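# Phone onto comic book, closed laptop onto its stand

## Task

Put the phone down so it lies flat with all of it resting on the comic book, and place the closed laptop on the laptop stand with its top surface facing up and one of its long edges butted against the stand's lips; at the end neither gripper may be in contact with the phone or the laptop.

## Robot and tools

Robot: two arms, left_arm and right_arm, each ending in a two-finger gripper. The fingers point along the gripper's +z axis and close along its y axis. The reported end_effector_position is the spot between the finger pads, roughly 1 cm short of the tips. Cameras: cam_head_left and cam_head_right, each 896x504 pixels, returned in that order.

Scene frame: origin at table-top height, halfway between the nominal arm bases; +x runs out over the table, +z up, and left_arm sits on the +y side (arm names do not match image left/right). Real bases are shifted slightly from nominal; a BASES line, if present, gives calibrated places. Positions are in metres, orientations as quaternions w,x,y,z. Printed hand positions can be off, more so at long reach.

Row layout (used by execute_actions and move): 14 numbers, each in [-1, 1], always for both arms: left_arm dx, dy, dz, rx, ry, rz, opening, then right_arm in the same order. dx..rz are offsets, not poses, measured along scene axes from that arm's Hand target as it stood when the action or move began; rotation (rx, ry, rz as one rotation vector) turns about the Hand target position. Scale: 1.0 = 0.6 m or 180 degrees. A translation vector longer than 1.0 may be shortened along its direction. Opening is absolute, not an offset: +1 fully open (0.094 m), -1 closed.

execute_actions(actions, cameras): actions is a list of actions; each action is a list of up to 15 rows, one per 1/30 s step, the final row repeating to fill 15 steps (0.5 s). Every row in an action is counted from the action's start pose, and each new action starts fresh from the current Hand target, so sending the same offset again moves further. An empty list just reports state and images. cameras chooses images: omitted, null or ["all"] gives both, [] gives none; an unknown name voids the call.

move(target, speed, blend, opening_speed, blocking, cameras): drives each gripper in a straight line toward offsets from its Hand target. target is one 14-number row or up to 15 rows differing only in pose offsets, all counted from the same starting Hand targets, sharing a 10 s cap. speed in m/s, 0.002 to 0.5, default 0.25 (turning up to twice that in rad/s), one value or one per target. blend in m rounds intermediate corners (default 0, stop at each). opening_speed, 0.2 or more per second on the -1..+1 scale, ramps the fingers; otherwise the opening is sent at once. Paths last at least 0.5 s, do not avoid obstacles or the other arm, and grippers lag or overshoot more when fast or with a near-straight arm. With blocking=false the result comes after about 0.5 s while motion continues; call wait or stop before sending new actions or moves. The result adds a move: line, e.g. done (within 10 mm and 2 degrees), off_target, moving, held or fault, plus limits (paced = pose clipped, held = steps withheld).

wait(seconds 0 to 10): lets time pass with commands held; a running move continues. stop(): brakes a running move; fingers keep going unless opening_speed was set. zoom_image(camera, region [x0, y0, x1, y1] in pixels, at most 504x504) gives a closer look at the newest image of that camera. finished_scene(scene) ends the scene for good; call it only once the goal holds and stays held.

Controller behaviour: each step the command is clipped to within 100 mm and 20 degrees of the measured gripper pose, so Hand target in a result may fall short of what was asked; continue from it. Grippers may rest about 1 cm off in free air from friction and weight. An arm blocked by an object keeps pushing until sent elsewhere; to release the push, command its target back behind the gripper. Sending six zeros re-commands the current Hand target. Every call sets both grippers, so resend the current opening for an arm whose grip must not change (0 means half open). A pose unreachable line means the clearance check refused a command; it does not guard gripper-to-gripper contact.

Gripping: grip_measured uses the opening scale and reads up to about 1.6 mm wide when empty. On a hard part it reads up to ~3 mm (0.064) under the part's width at full squeeze. Command slightly below the first-touch reading for a light hold; about 0.11 below it reaches full force (50 to 62 N per pad). Open well above grip_measured to release. grip_effort_nm is motor effort, negative closing, and is not a pad force. Joint torques are noisy with offsets; joints 3 and 4 wrap at ±28 N m.

Hazards: nothing may fall off the table or be left off it. Avoid drops, releasing moving objects, slams, fast hard contacts, and strong presses; arms colliding hard can fail the scene. Random brief tugs or pushes may occur. Holding loads, stretched arms, or pushing at unreachable poses heats motors; MOTOR HOT appears at 85 °C and at 100 °C the arm faults and drops for 30 to 60 s or more. Faster, smoother, low-effort solutions are better.

Each tool is called after ">>>" as name(argument=value, ...) on one line, values as JSON.

## Session

>>> execute_actions(actions=[])

Scene clock: 0.00 s.
left_arm: end_effector_position=(+0.4936, +0.7722, +0.2723) grip_measured=+1.000 grip_effort_nm=n/a end_effector_quat_wxyz=(+0.538, +0.343, +0.763, +0.102) | right_arm: end_effector_position=(+0.0820, -0.5476, +0.1551) grip_measured=+1.000 grip_effort_nm=n/a end_effector_quat_wxyz=(-0.018, +0.931, +0.365, +0.017)
Joint positions: left_arm=[1.045 1.959 1.826 -0.901 1.086 1.589 0.094] | right_arm=[-1.159 1.068 0.818 -1.355 -0.035 1.239 0.094]
Joint velocities: left_arm=[-0.005 -0.024 0.012 -0.002 -0.066 0.007 0] | right_arm=[-0.015 -0.005 -0.002 -0.002 0.037 0.022 0]
Joint torques (N m): no reading
Motor temperatures (°C): left_arm=[23 25 27 24 28 25 28] | right_arm=[27 30 27 25 24 24 25]
Heat: left arm: hottest wrist yaw 28 °C; right arm: hottest shoulder 30 °C.
Hand target: left_arm +0.4958, +0.7761, +0.2941; +0.539, +0.352, +0.755, +0.121 | right_arm +0.0853, -0.5549, +0.1634; -0.006, +0.931, +0.366, +0.017
Tool commands: left_gripper/opening=+1.0 right_gripper/opening=+1.0

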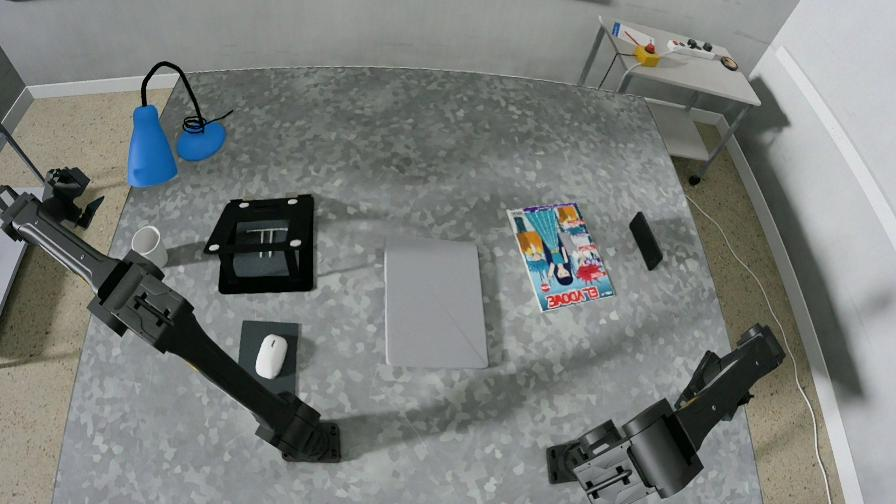

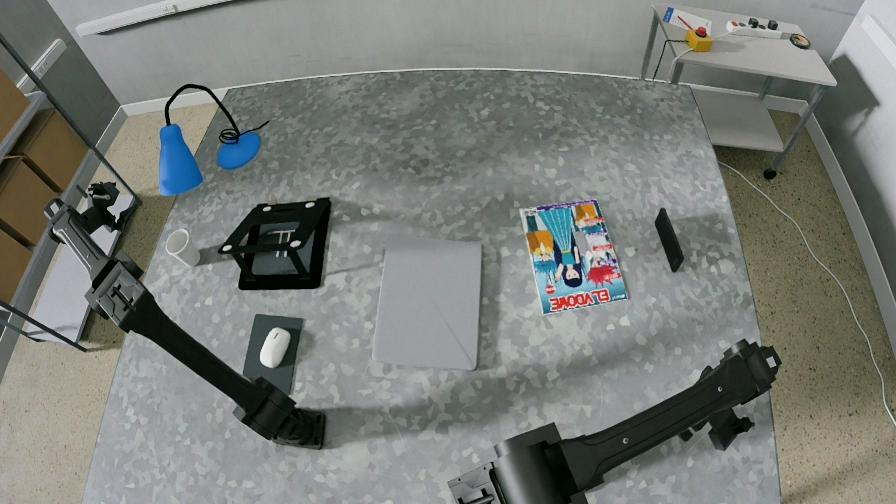

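>>> zoom_image(camera="cam_head_left", region=[180, 170, 360, 310])

>>> zoom_image(camera="cam_head_right", region=[180, 170, 360, 310])

>>> zoom_image(camera="cam_head_left", region=[360, 190, 680, 390])

>>> zoom_image(camera="cam_head_right", region=[360, 190, 700, 390])

Scaled by 2.800.

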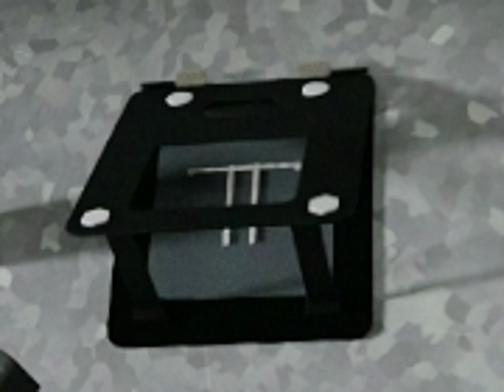

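Scaled by 2.800.

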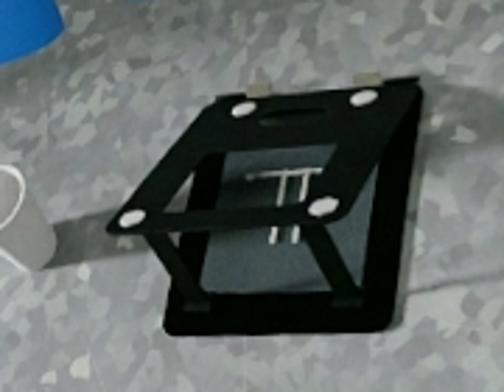

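Scaled by 1.575.

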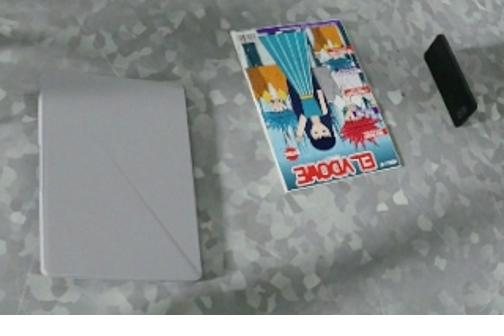

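Scaled by 1.482.

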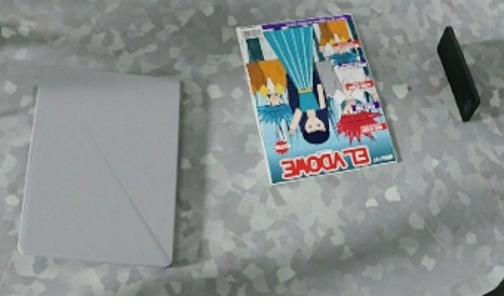

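>>> zoom_image(camera="cam_head_left", region=[375, 310, 505, 383])

>>> zoom_image(camera="cam_head_left", region=[375, 225, 505, 298])

>>> zoom_image(camera="cam_head_right", region=[365, 310, 495, 383])

>>> zoom_image(camera="cam_head_right", region=[365, 225, 495, 298])

>>> zoom_image(camera="cam_head_right", region=[640, 200, 700, 280])

>>> zoom_image(camera="cam_head_left", region=[200, 180, 330, 300])

Scaled by 3.877.

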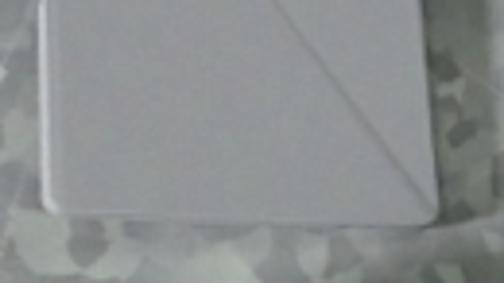

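Scaled by 3.877.

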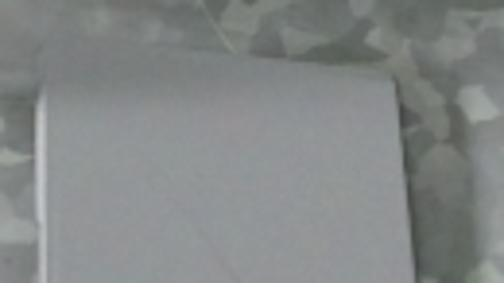

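Scaled by 3.877.

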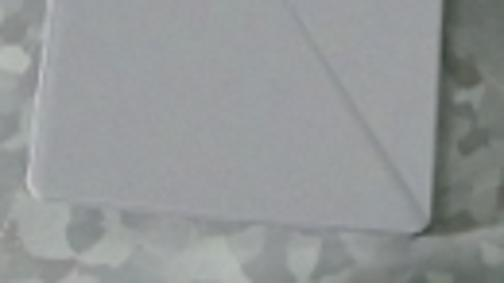

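Scaled by 3.877.

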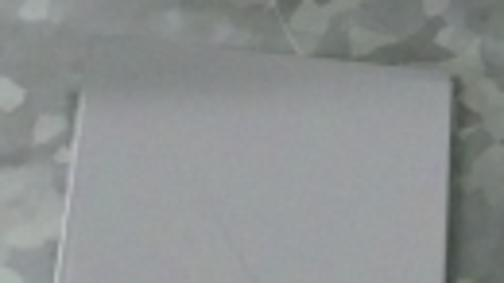

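Scaled by 6.300.

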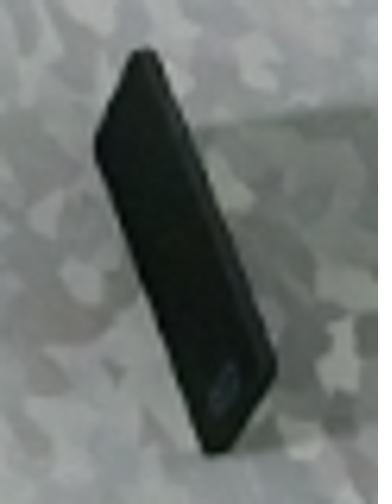

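Scaled by 3.877.

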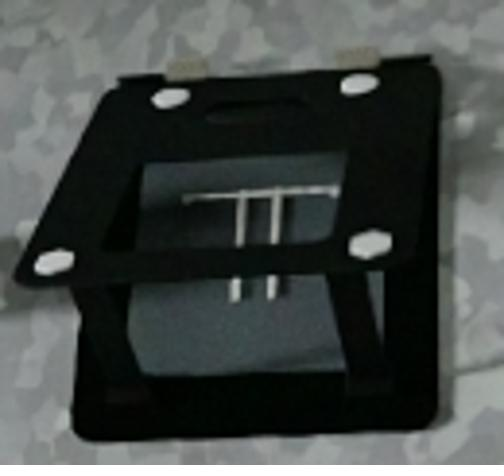

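>>> move(target=[-0.16, -0.543, 0.093, -0.084, 0.374, 0.244, 1, 0.441, 0.091, -0.02, 0, 0, 0, 1])

Scene clock: 41.30 s.
left_arm: end_effector_position=(+0.3966, +0.4563, +0.3363) grip_measured=+1.000 grip_effort_nm=0.022 end_effector_quat_wxyz=(+0.031, -0.002, +0.999, +0.021) | right_arm: end_effector_position=(+0.3268, -0.4925, +0.1356) grip_measured=+1.000 grip_effort_nm=-0.007 end_effector_quat_wxyz=(-0.027, +0.931, +0.364, +0.004)
Joint positions: left_arm=[0.502 1.409 1.583 -1.671 -0.004 0.527 0.094] | right_arm=[-0.493 1.465 1.109 -1.25 -0.041 1.908 0.094]
Joint velocities: left_arm=[-0.005 0.005 0.002 -0.007 -0.051 -0.007 0] | right_arm=[0.015 -0.015 -0.002 -0.002 -0.007 -0.066 0]
Joint torques (N m): left_arm=[-2.9 -13.16 12.21 0.12 -0.13 -0.05] | right_arm=[1.2 -11.58 11.89 0.24 0.14 0.23]
Motor temperatures (°C): left_arm=[23 28 31 24 28 24 27] | right_arm=[27 31 34 25 24 24 25]
Heat: left arm: hottest elbow 31 °C; right arm: hottest elbow 34 °C.
Hand target: left_arm +0.3974, +0.4519, +0.3492; +0.004, -0.001, +1.000, +0.006 | right_arm +0.3507, -0.5009, +0.1463; -0.011, +0.931, +0.366, +0.016
Off the commanded pose: left_arm 0.015 m, 4 deg | right_arm 0.029 m, 3 deg.
joint sent to its limit (left arm) — joint 4 (wrist pitch), lower limit. The joint targets are off in orientation, not in position.
move: off_target (left_arm, right_arm)

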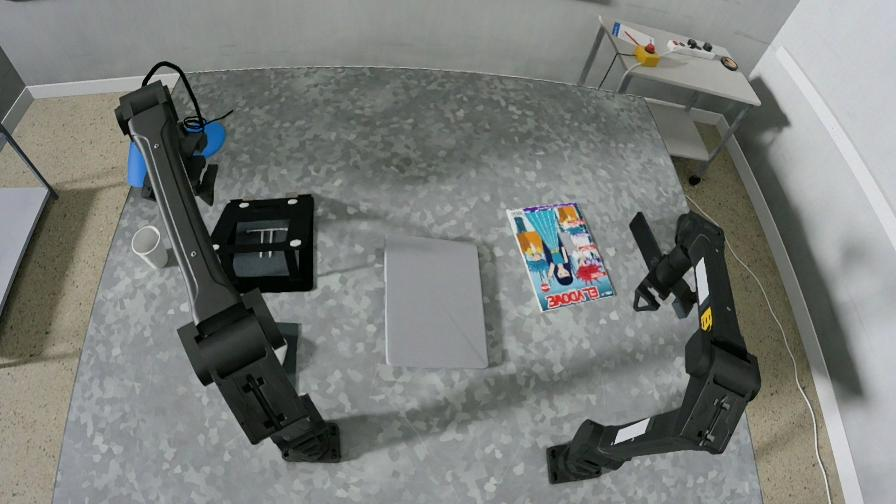

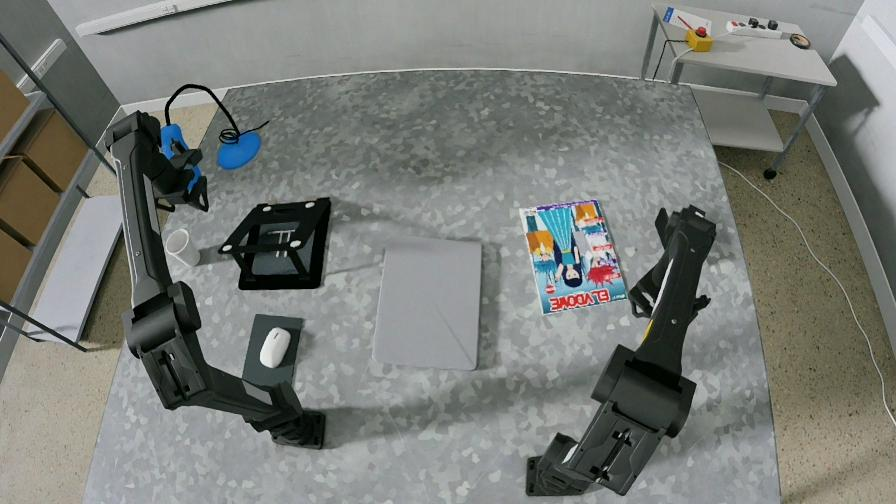

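>>> zoom_image(camera="cam_head_left", region=[120, 120, 260, 240])

>>> zoom_image(camera="cam_head_right", region=[120, 120, 260, 240])

>>> zoom_image(camera="cam_head_left", region=[600, 200, 740, 340])

>>> zoom_image(camera="cam_head_right", region=[600, 200, 740, 340])

Scaled by 3.600.

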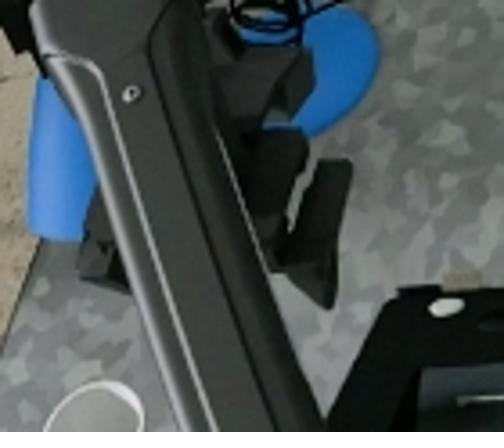

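Scaled by 3.600.

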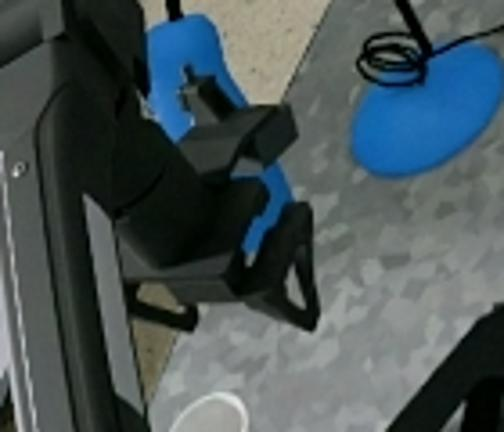

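Scaled by 3.600.

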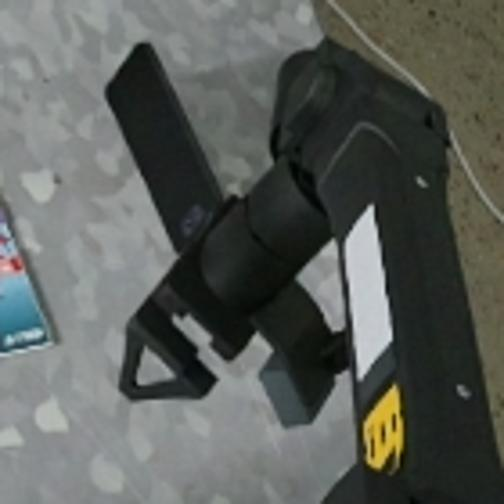

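Scaled by 3.600.

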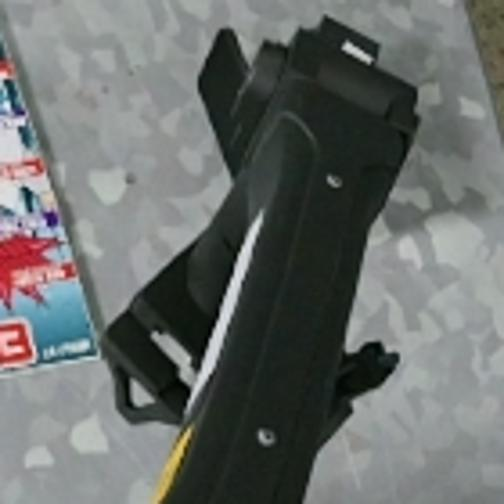

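>>> move(target=[[-0.2457, -0.353, 0, 0, 0, 0, -1, -0.168, 0.5515, 0.03, 0, 0, 0.761, -1], [-0.2457, -0.353, -0.482, 0, 0, 0, -1, -0.168, 0.5515, -0.144, 0, 0, 0.761, -1]], speed=0.35)

Scene clock: 63.23 s.
left_arm: end_effector_position=(+0.2463, +0.2421, +0.0670) grip_measured=-0.987 grip_effort_nm=-0.686 end_effector_quat_wxyz=(+0.009, -0.004, +1.000, +0.007) | right_arm: end_effector_position=(+0.2543, -0.1681, +0.0675) grip_measured=-0.992 grip_effort_nm=-0.442 end_effector_quat_wxyz=(-0.017, +0.009, +1.000, +0.003)
Joint positions: left_arm=[-0.04 0.98 0.518 -1.091 -0.014 -0.018 0.001] | right_arm=[0.455 1.335 0.779 -1.043 -0.02 0.479 0]
Joint velocities: left_arm=[-0.005 -0.005 -0.017 -0.002 0.081 -0.022 0] | right_arm=[-0.015 -0.015 0.027 -0.017 -0.007 -0.007 0]
Joint torques (N m): left_arm=[-2.67 -4.54 8.92 0.7 0.07 -0.09] | right_arm=[1.14 -8.7 6.23 0.42 0.13 0.09]
Motor temperatures (°C): left_arm=[23 28 32 24 27 24 27] | right_arm=[27 31 35 25 24 24 25]
Heat: left arm: hottest elbow 32 °C; right arm: hottest elbow 35 °C.
Hand target: left_arm +0.2459, +0.2385, +0.0623; +0.007, +0.000, +1.000, +0.006 | right_arm +0.2503, -0.1674, +0.0579; -0.025, +0.001, +1.000, -0.003
Off the commanded pose: left_arm 0.008 m, 1 deg | right_arm 0.009 m, 1 deg.
move: done

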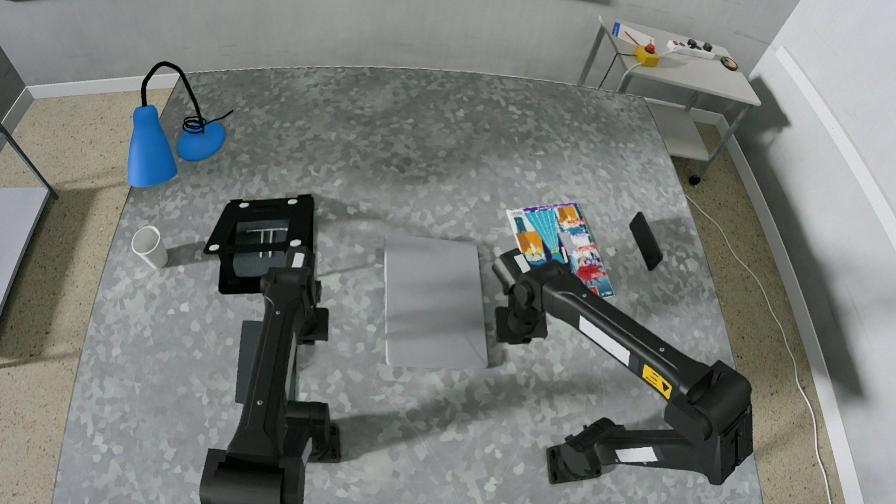

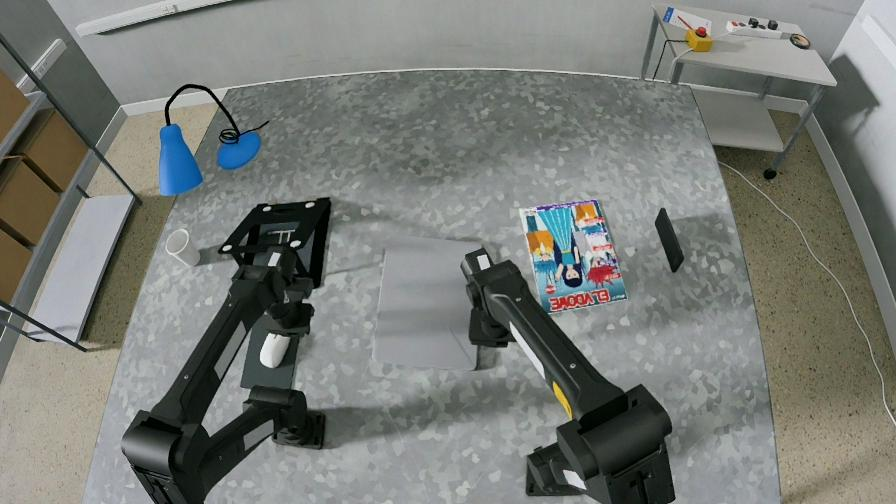

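>>> zoom_image(camera="cam_head_left", region=[480, 280, 560, 360])

>>> zoom_image(camera="cam_head_right", region=[460, 280, 540, 360])

>>> zoom_image(camera="cam_head_left", region=[280, 270, 360, 350])

>>> zoom_image(camera="cam_head_right", region=[260, 270, 340, 350])

Scaled by 6.300.

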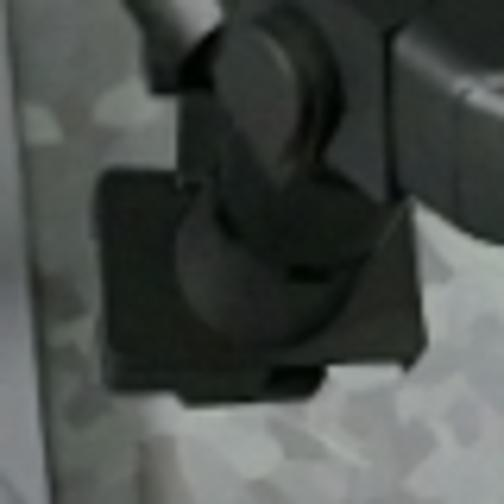

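Scaled by 6.300.

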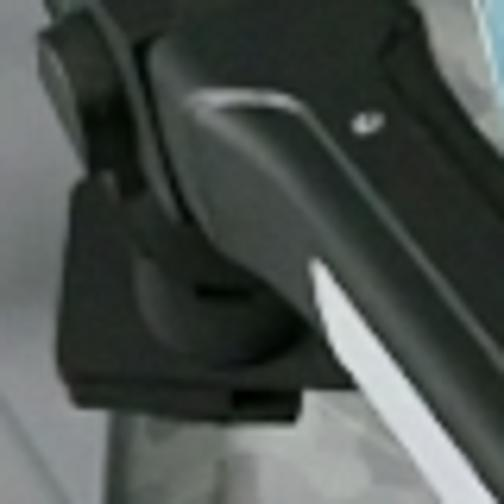

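Scaled by 6.300.

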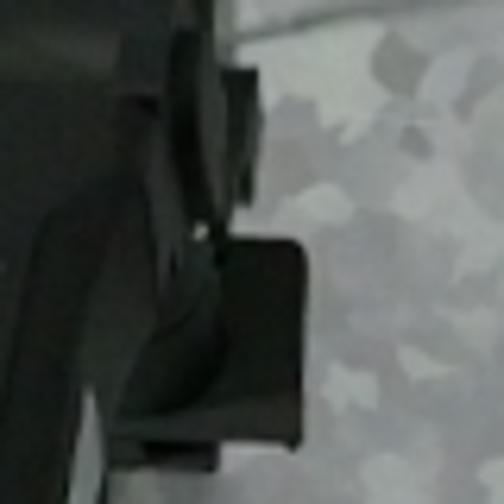

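Scaled by 6.300.

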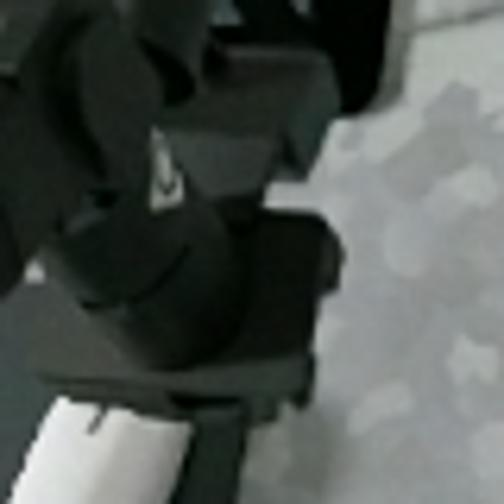

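>>> move(target=[0, 0, 0, 0, -0.333, 0, -1, 0, 0, 0, 0, -0.333, 0, -1], speed=0.35)

>>> zoom_image(camera="cam_head_left", region=[270, 270, 550, 400])

>>> zoom_image(camera="cam_head_right", region=[270, 270, 550, 400])

Scene clock: 77.47 s.
left_arm: end_effector_position=(+0.2472, +0.2410, +0.0657) grip_measured=-0.987 grip_effort_nm=-0.691 end_effector_quat_wxyz=(+0.427, -0.012, +0.904, +0.009) | right_arm: end_effector_position=(+0.2540, -0.1681, +0.0661) grip_measured=-0.992 grip_effort_nm=-0.447 end_effector_quat_wxyz=(+0.480, +0.008, +0.877, -0.004)
Joint positions: left_arm=[-0.096 0.009 0.062 -0.744 -0.078 -0.057 0.001] | right_arm=[0.811 1.041 0.211 0.07 0.673 0.536 0]
Joint velocities: left_arm=[-0.005 -0.024 -0.002 0.007 0.051 0.022 -0.002] | right_arm=[-0.015 -0.024 0.002 -0.002 0.007 0.037 0.001]
Joint torques (N m): left_arm=[-2.08 0.5 10.84 2.21 -0.18 -0.12] | right_arm=[1.44 -2.84 5.68 1.69 0.39 0.09]
Motor temperatures (°C): left_arm=[23 27 32 24 27 24 28] | right_arm=[27 31 35 25 24 23 25]
Heat: left arm: hottest elbow 32 °C; right arm: hottest elbow 35 °C.
Hand target: left_arm +0.2466, +0.2384, +0.0633; +0.505, -0.007, +0.863, +0.000 | right_arm +0.2494, -0.1678, +0.0588; +0.477, -0.003, +0.879, -0.007
Off the commanded pose: left_arm 0.004 m, 10 deg | right_arm 0.009 m, 1 deg.
joint sent to its limit (left arm) — joint 2 (shoulder), lower limit. The joint targets are off in orientation, not in position.
move: off_target (left_arm)

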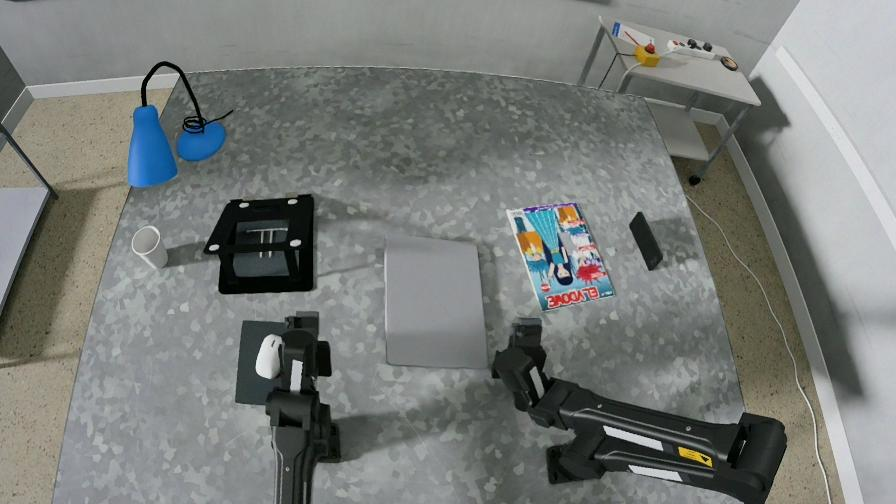

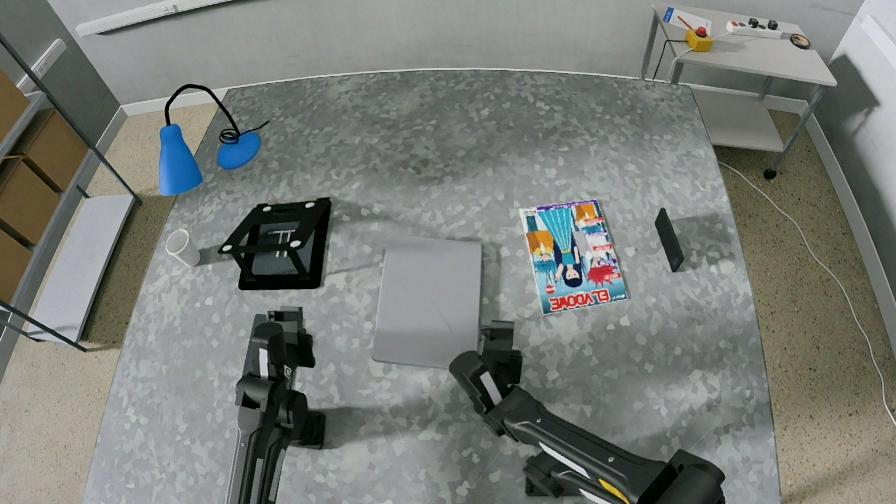

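Scaled by 1.800.

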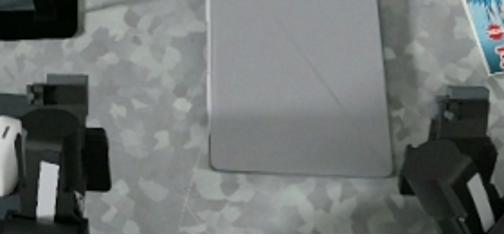

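Scaled by 1.800.

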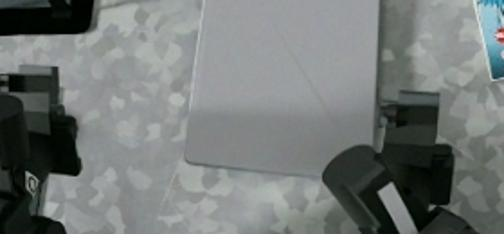

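>>> move(target=[0.339, -0.147, 0.01, 0, 0, 0, -1, 0.334, -0.02, 0.01, 0, 0, 0, -1], speed=0.3)

>>> zoom_image(camera="cam_head_left", region=[310, 190, 590, 320])

>>> zoom_image(camera="cam_head_right", region=[310, 190, 590, 320])

>>> move(target=[0, 0, 0.333, 0, 0, 0, -1, 0, 0, 0.333, 0, 0, 0, -1], speed=0.3)

>>> zoom_image(camera="cam_head_left", region=[310, 150, 590, 280])

>>> zoom_image(camera="cam_head_right", region=[310, 150, 590, 280])

Scene clock: 89.37 s.
left_arm: end_effector_position=(+0.4204, +0.1513, +0.0506) grip_measured=-0.987 grip_effort_nm=-0.696 end_effector_quat_wxyz=(+0.482, -0.001, +0.876, +0.003) | right_arm: end_effector_position=(+0.4260, -0.1879, +0.0533) grip_measured=-0.992 grip_effort_nm=-0.447 end_effector_quat_wxyz=(+0.462, -0.008, +0.887, -0.011)
Joint positions: left_arm=[-0.39 1.355 0.309 0.449 -0.308 -0.199 0.001] | right_arm=[0.377 1.505 0.53 0.326 0.323 0.202 0]
Joint velocities: left_arm=[-0.015 0.005 0.002 0.002 0.022 -0.051 0] | right_arm=[0.015 -0.024 -0.007 -0.007 -0.022 -0.022 -0.001]
Joint torques (N m): left_arm=[0.03 -6.71 11.55 2.33 0.03 0.05] | right_arm=[-0.21 -9.93 9.42 1.99 0.07 0.09]
Motor temperatures (°C): left_arm=[23 27 33 24 27 24 28] | right_arm=[27 31 34 25 24 23 25]
Heat: left arm: hottest elbow 33 °C; right arm: hottest elbow 34 °C.
Hand target: left_arm +0.4465, +0.1477, +0.0689; +0.506, -0.008, +0.863, -0.002 | right_arm +0.4503, -0.1831, +0.0653; +0.479, -0.004, +0.878, -0.007
Off the commanded pose: left_arm 0.035 m, 3 deg | right_arm 0.028 m, 2 deg.
move: off_target (left_arm, right_arm); limits=paced

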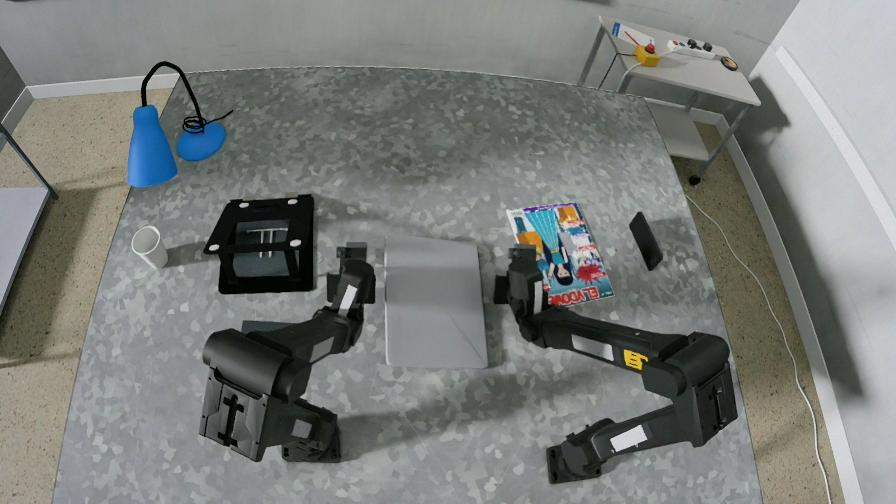

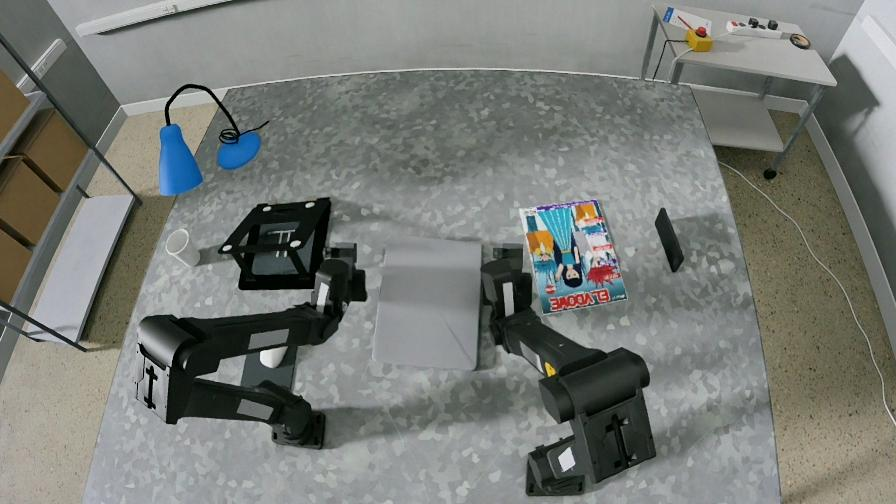

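Scaled by 1.800.

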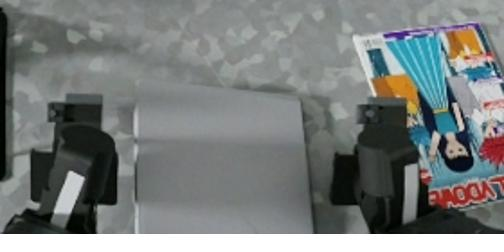

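Scaled by 1.800.

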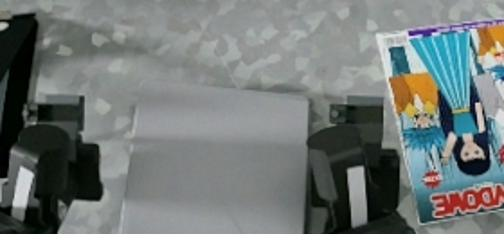

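Scene clock: 90.90 s.
left_arm: end_effector_position=(+0.4307, +0.1474, +0.2306) grip_measured=-0.987 grip_effort_nm=-0.691 end_effector_quat_wxyz=(+0.483, +0.003, +0.876, +0.004) | right_arm: end_effector_position=(+0.4348, -0.1849, +0.2347) grip_measured=-0.992 grip_effort_nm=-0.437 end_effector_quat_wxyz=(+0.460, -0.012, +0.888, -0.014)
Joint positions: left_arm=[-0.39 0.908 0.624 -0.31 -0.308 -0.189 0.001] | right_arm=[0.376 1.146 0.813 -0.32 0.321 0.193 0]
Joint velocities: left_arm=[-0.005 -0.005 -0.007 -0.032 0.007 0.007 0.001] | right_arm=[-0.015 -0.005 -0.002 -0.007 0.081 0.007 -0.001]
Joint torques (N m): left_arm=[-0.67 -5.07 18.48 1.42 -0.14 -0.03] | right_arm=[-0.15 -9.47 13.68 1.01 0.07 0.16]
Motor temperatures (°C): left_arm=[23 27 33 24 27 24 28] | right_arm=[27 31 35 25 24 23 25]
Heat: left arm: hottest elbow 33 °C; right arm: hottest elbow 35 °C.
Hand target: left_arm +0.4494, +0.1453, +0.2676; +0.506, -0.008, +0.863, -0.002 | right_arm +0.4517, -0.1829, +0.2651; +0.479, -0.004, +0.878, -0.007
Off the commanded pose: left_arm 0.041 m, 3 deg | right_arm 0.034 m, 3 deg.
move: off_target (left_arm, right_arm)

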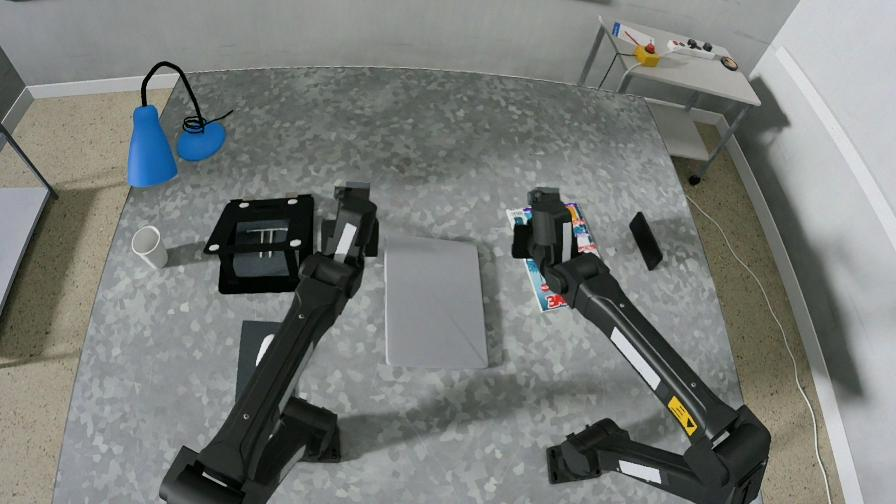

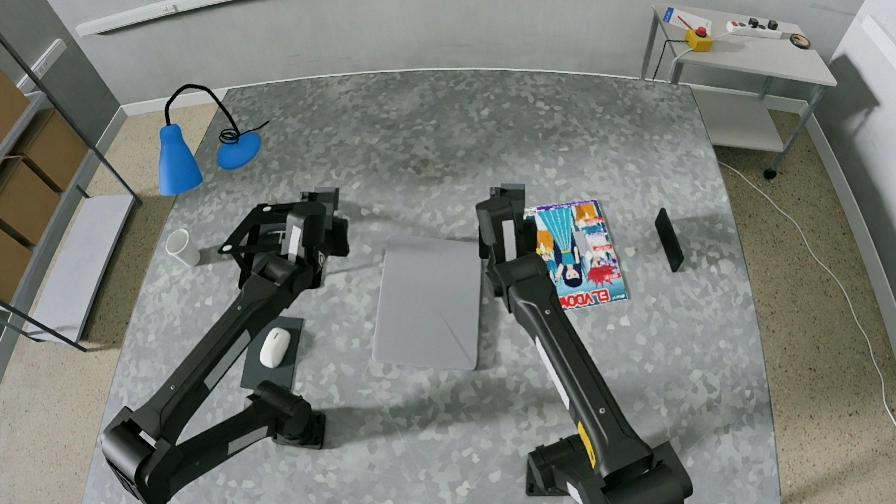

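Scaled by 1.800.

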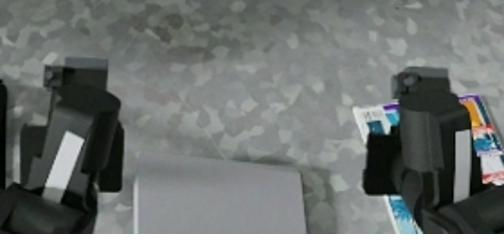

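Scaled by 1.800.

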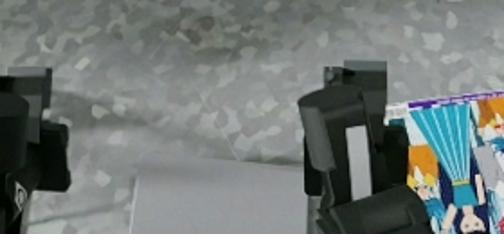

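>>> move(target=[-0.2, 0.1, 0, 0, 0, 0, -1, 0, -0.528, -0.1, -0.023, 0.318, 0.048, 1], speed=0.3)

>>> zoom_image(camera="cam_head_left", region=[580, 150, 740, 310])

>>> zoom_image(camera="cam_head_right", region=[580, 150, 740, 310])

Scene clock: 152.20 s.
left_arm: end_effector_position=(+0.3338, +0.2020, +0.2749) grip_measured=-0.987 grip_effort_nm=-0.686 end_effector_quat_wxyz=(+0.510, -0.007, +0.860, -0.008) | right_arm: end_effector_position=(+0.4315, -0.4925, +0.1921) grip_measured=+0.999 grip_effort_nm=0.066 end_effector_quat_wxyz=(-0.006, -0.082, +0.997, +0.013)
Joint positions: left_arm=[-0.282 0.452 0.548 -0.61 -0.215 -0.143 0.001] | right_arm=[-0.385 1.66 1.493 -1.426 -0.018 -0.544 0.094]
Joint velocities: left_arm=[-0.005 -0.015 0.007 -0.002 0.066 0.066 0] | right_arm=[-0.015 -0.005 -0.017 -0.002 0.051 -0.022 0]
Joint torques (N m): left_arm=[-0.09 -2.26 11.02 1.37 0.02 0.12] | right_arm=[0.15 -15.91 12.57 -0.25 0.07 0.09]
Motor temperatures (°C): left_arm=[23 26 42 24 27 24 28] | right_arm=[27 31 45 25 24 23 25]
Heat: left arm: hottest elbow 42 °C; right arm: hottest elbow 45 °C.
Hand target: left_arm +0.3310, +0.2068, +0.2688; +0.505, -0.008, +0.863, -0.002 | right_arm +0.4478, -0.5020, +0.2025; +0.004, -0.084, +0.996, +0.007
Off the commanded pose: left_arm 0.009 m, 1 deg | right_arm 0.025 m, 2 deg.
move: off_target (right_arm)

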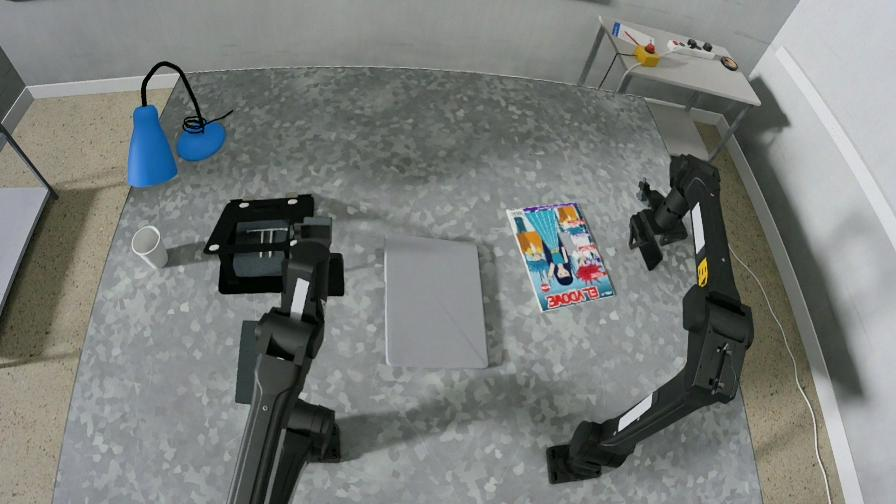

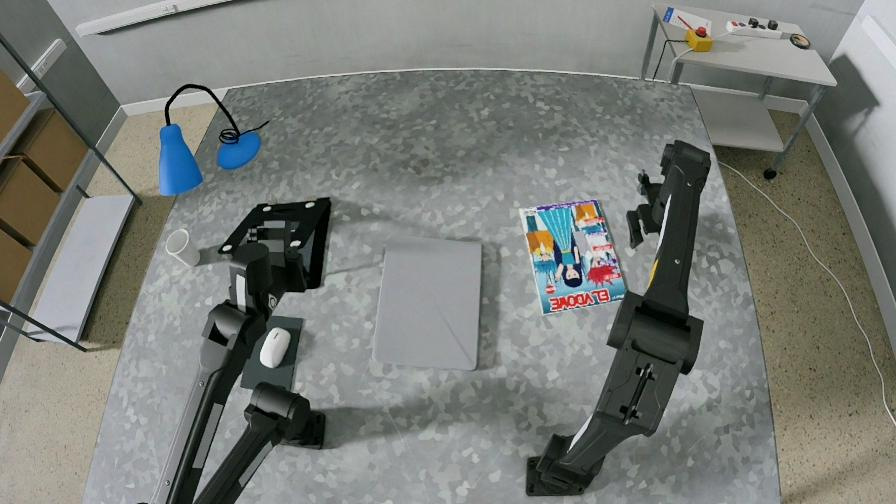

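Scaled by 3.150.

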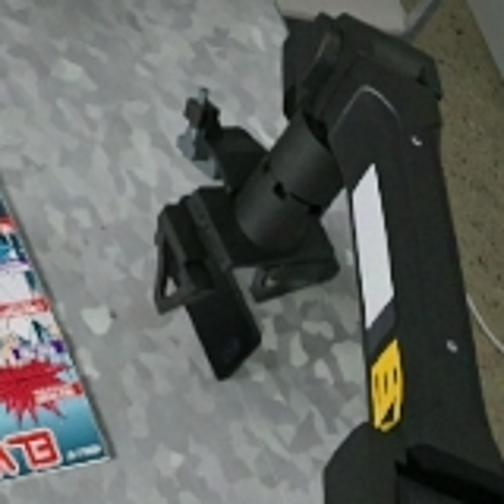

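Scaled by 3.150.

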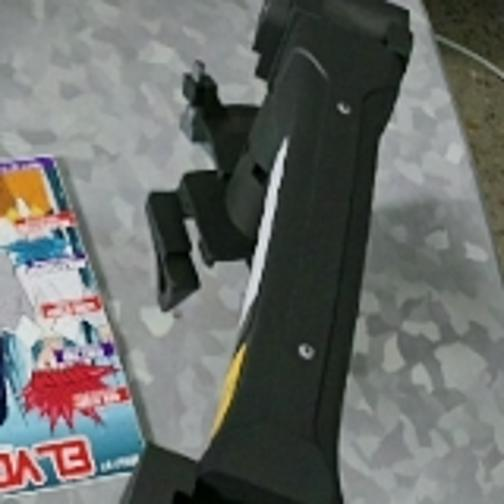

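>>> move(target=[0, 0, 0, 0, 0, 0, -1, 0.212, -0.147, -0.071, 0, 0, 0, 1], speed=0.25)

>>> zoom_image(camera="cam_head_left", region=[580, 150, 740, 310])

>>> zoom_image(camera="cam_head_right", region=[580, 150, 740, 310])

Scene clock: 171.50 s.
left_arm: end_effector_position=(+0.3338, +0.2020, +0.2749) grip_measured=-0.987 grip_effort_nm=-0.691 end_effector_quat_wxyz=(+0.510, -0.006, +0.860, -0.008) | right_arm: end_effector_position=(+0.5620, -0.5796, +0.1586) grip_measured=+0.999 grip_effort_nm=0.066 end_effector_quat_wxyz=(-0.001, -0.085, +0.996, +0.010)
Joint positions: left_arm=[-0.282 0.452 0.548 -0.61 -0.215 -0.142 0.001] | right_arm=[-0.435 2.095 2.042 -1.53 -0.017 -0.6 0.094]
Joint velocities: left_arm=[0.005 -0.005 -0.002 -0.012 0.007 -0.007 0] | right_arm=[-0.005 -0.015 -0.007 -0.022 0.007 0.11 0]
Joint torques (N m): left_arm=[0.03 -1.67 11.15 1.37 0 0.06] | right_arm=[-0.09 -22.36 12.7 -0.28 0.05 0.09]
Motor temperatures (°C): left_arm=[23 25 38 24 27 24 28] | right_arm=[27 32 47 25 24 23 25]
Heat: left arm: hottest elbow 38 °C; right arm: hottest elbow 47 °C.
Hand target: left_arm +0.3310, +0.2068, +0.2688; +0.505, -0.008, +0.863, -0.002 | right_arm +0.5734, -0.5921, +0.1587; +0.004, -0.084, +0.996, +0.006
Off the commanded pose: left_arm 0.008 m, 1 deg | right_arm 0.017 m, 1 deg.
move: off_target (right_arm)

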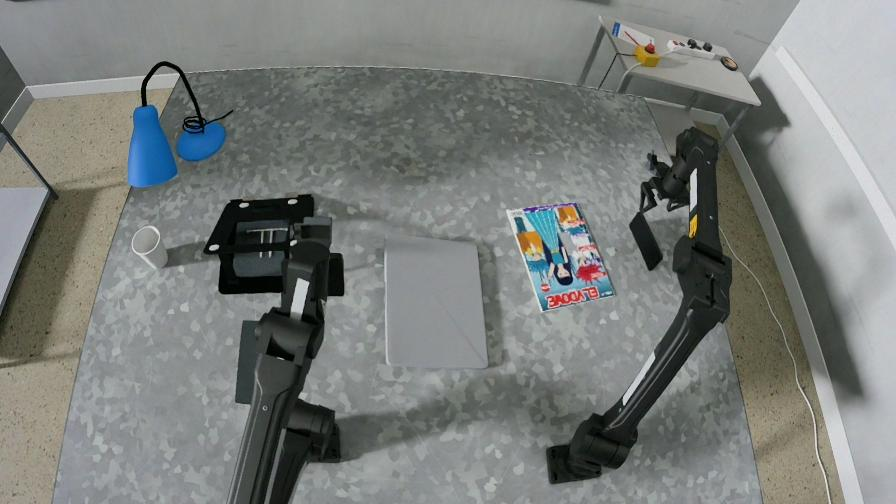

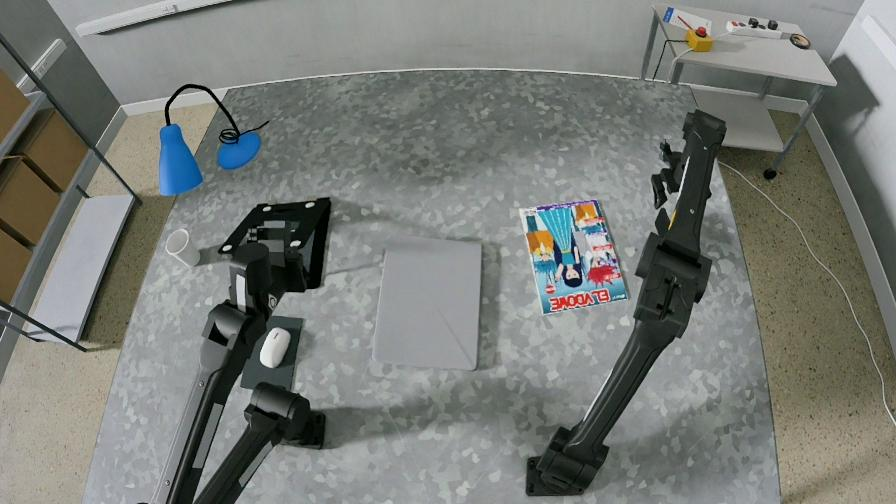

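Scaled by 3.150.

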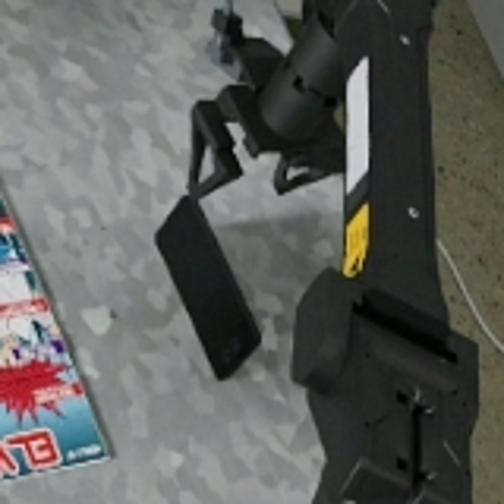

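Scaled by 3.150.

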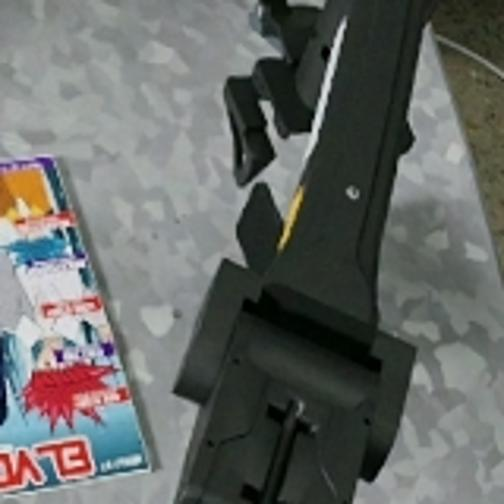

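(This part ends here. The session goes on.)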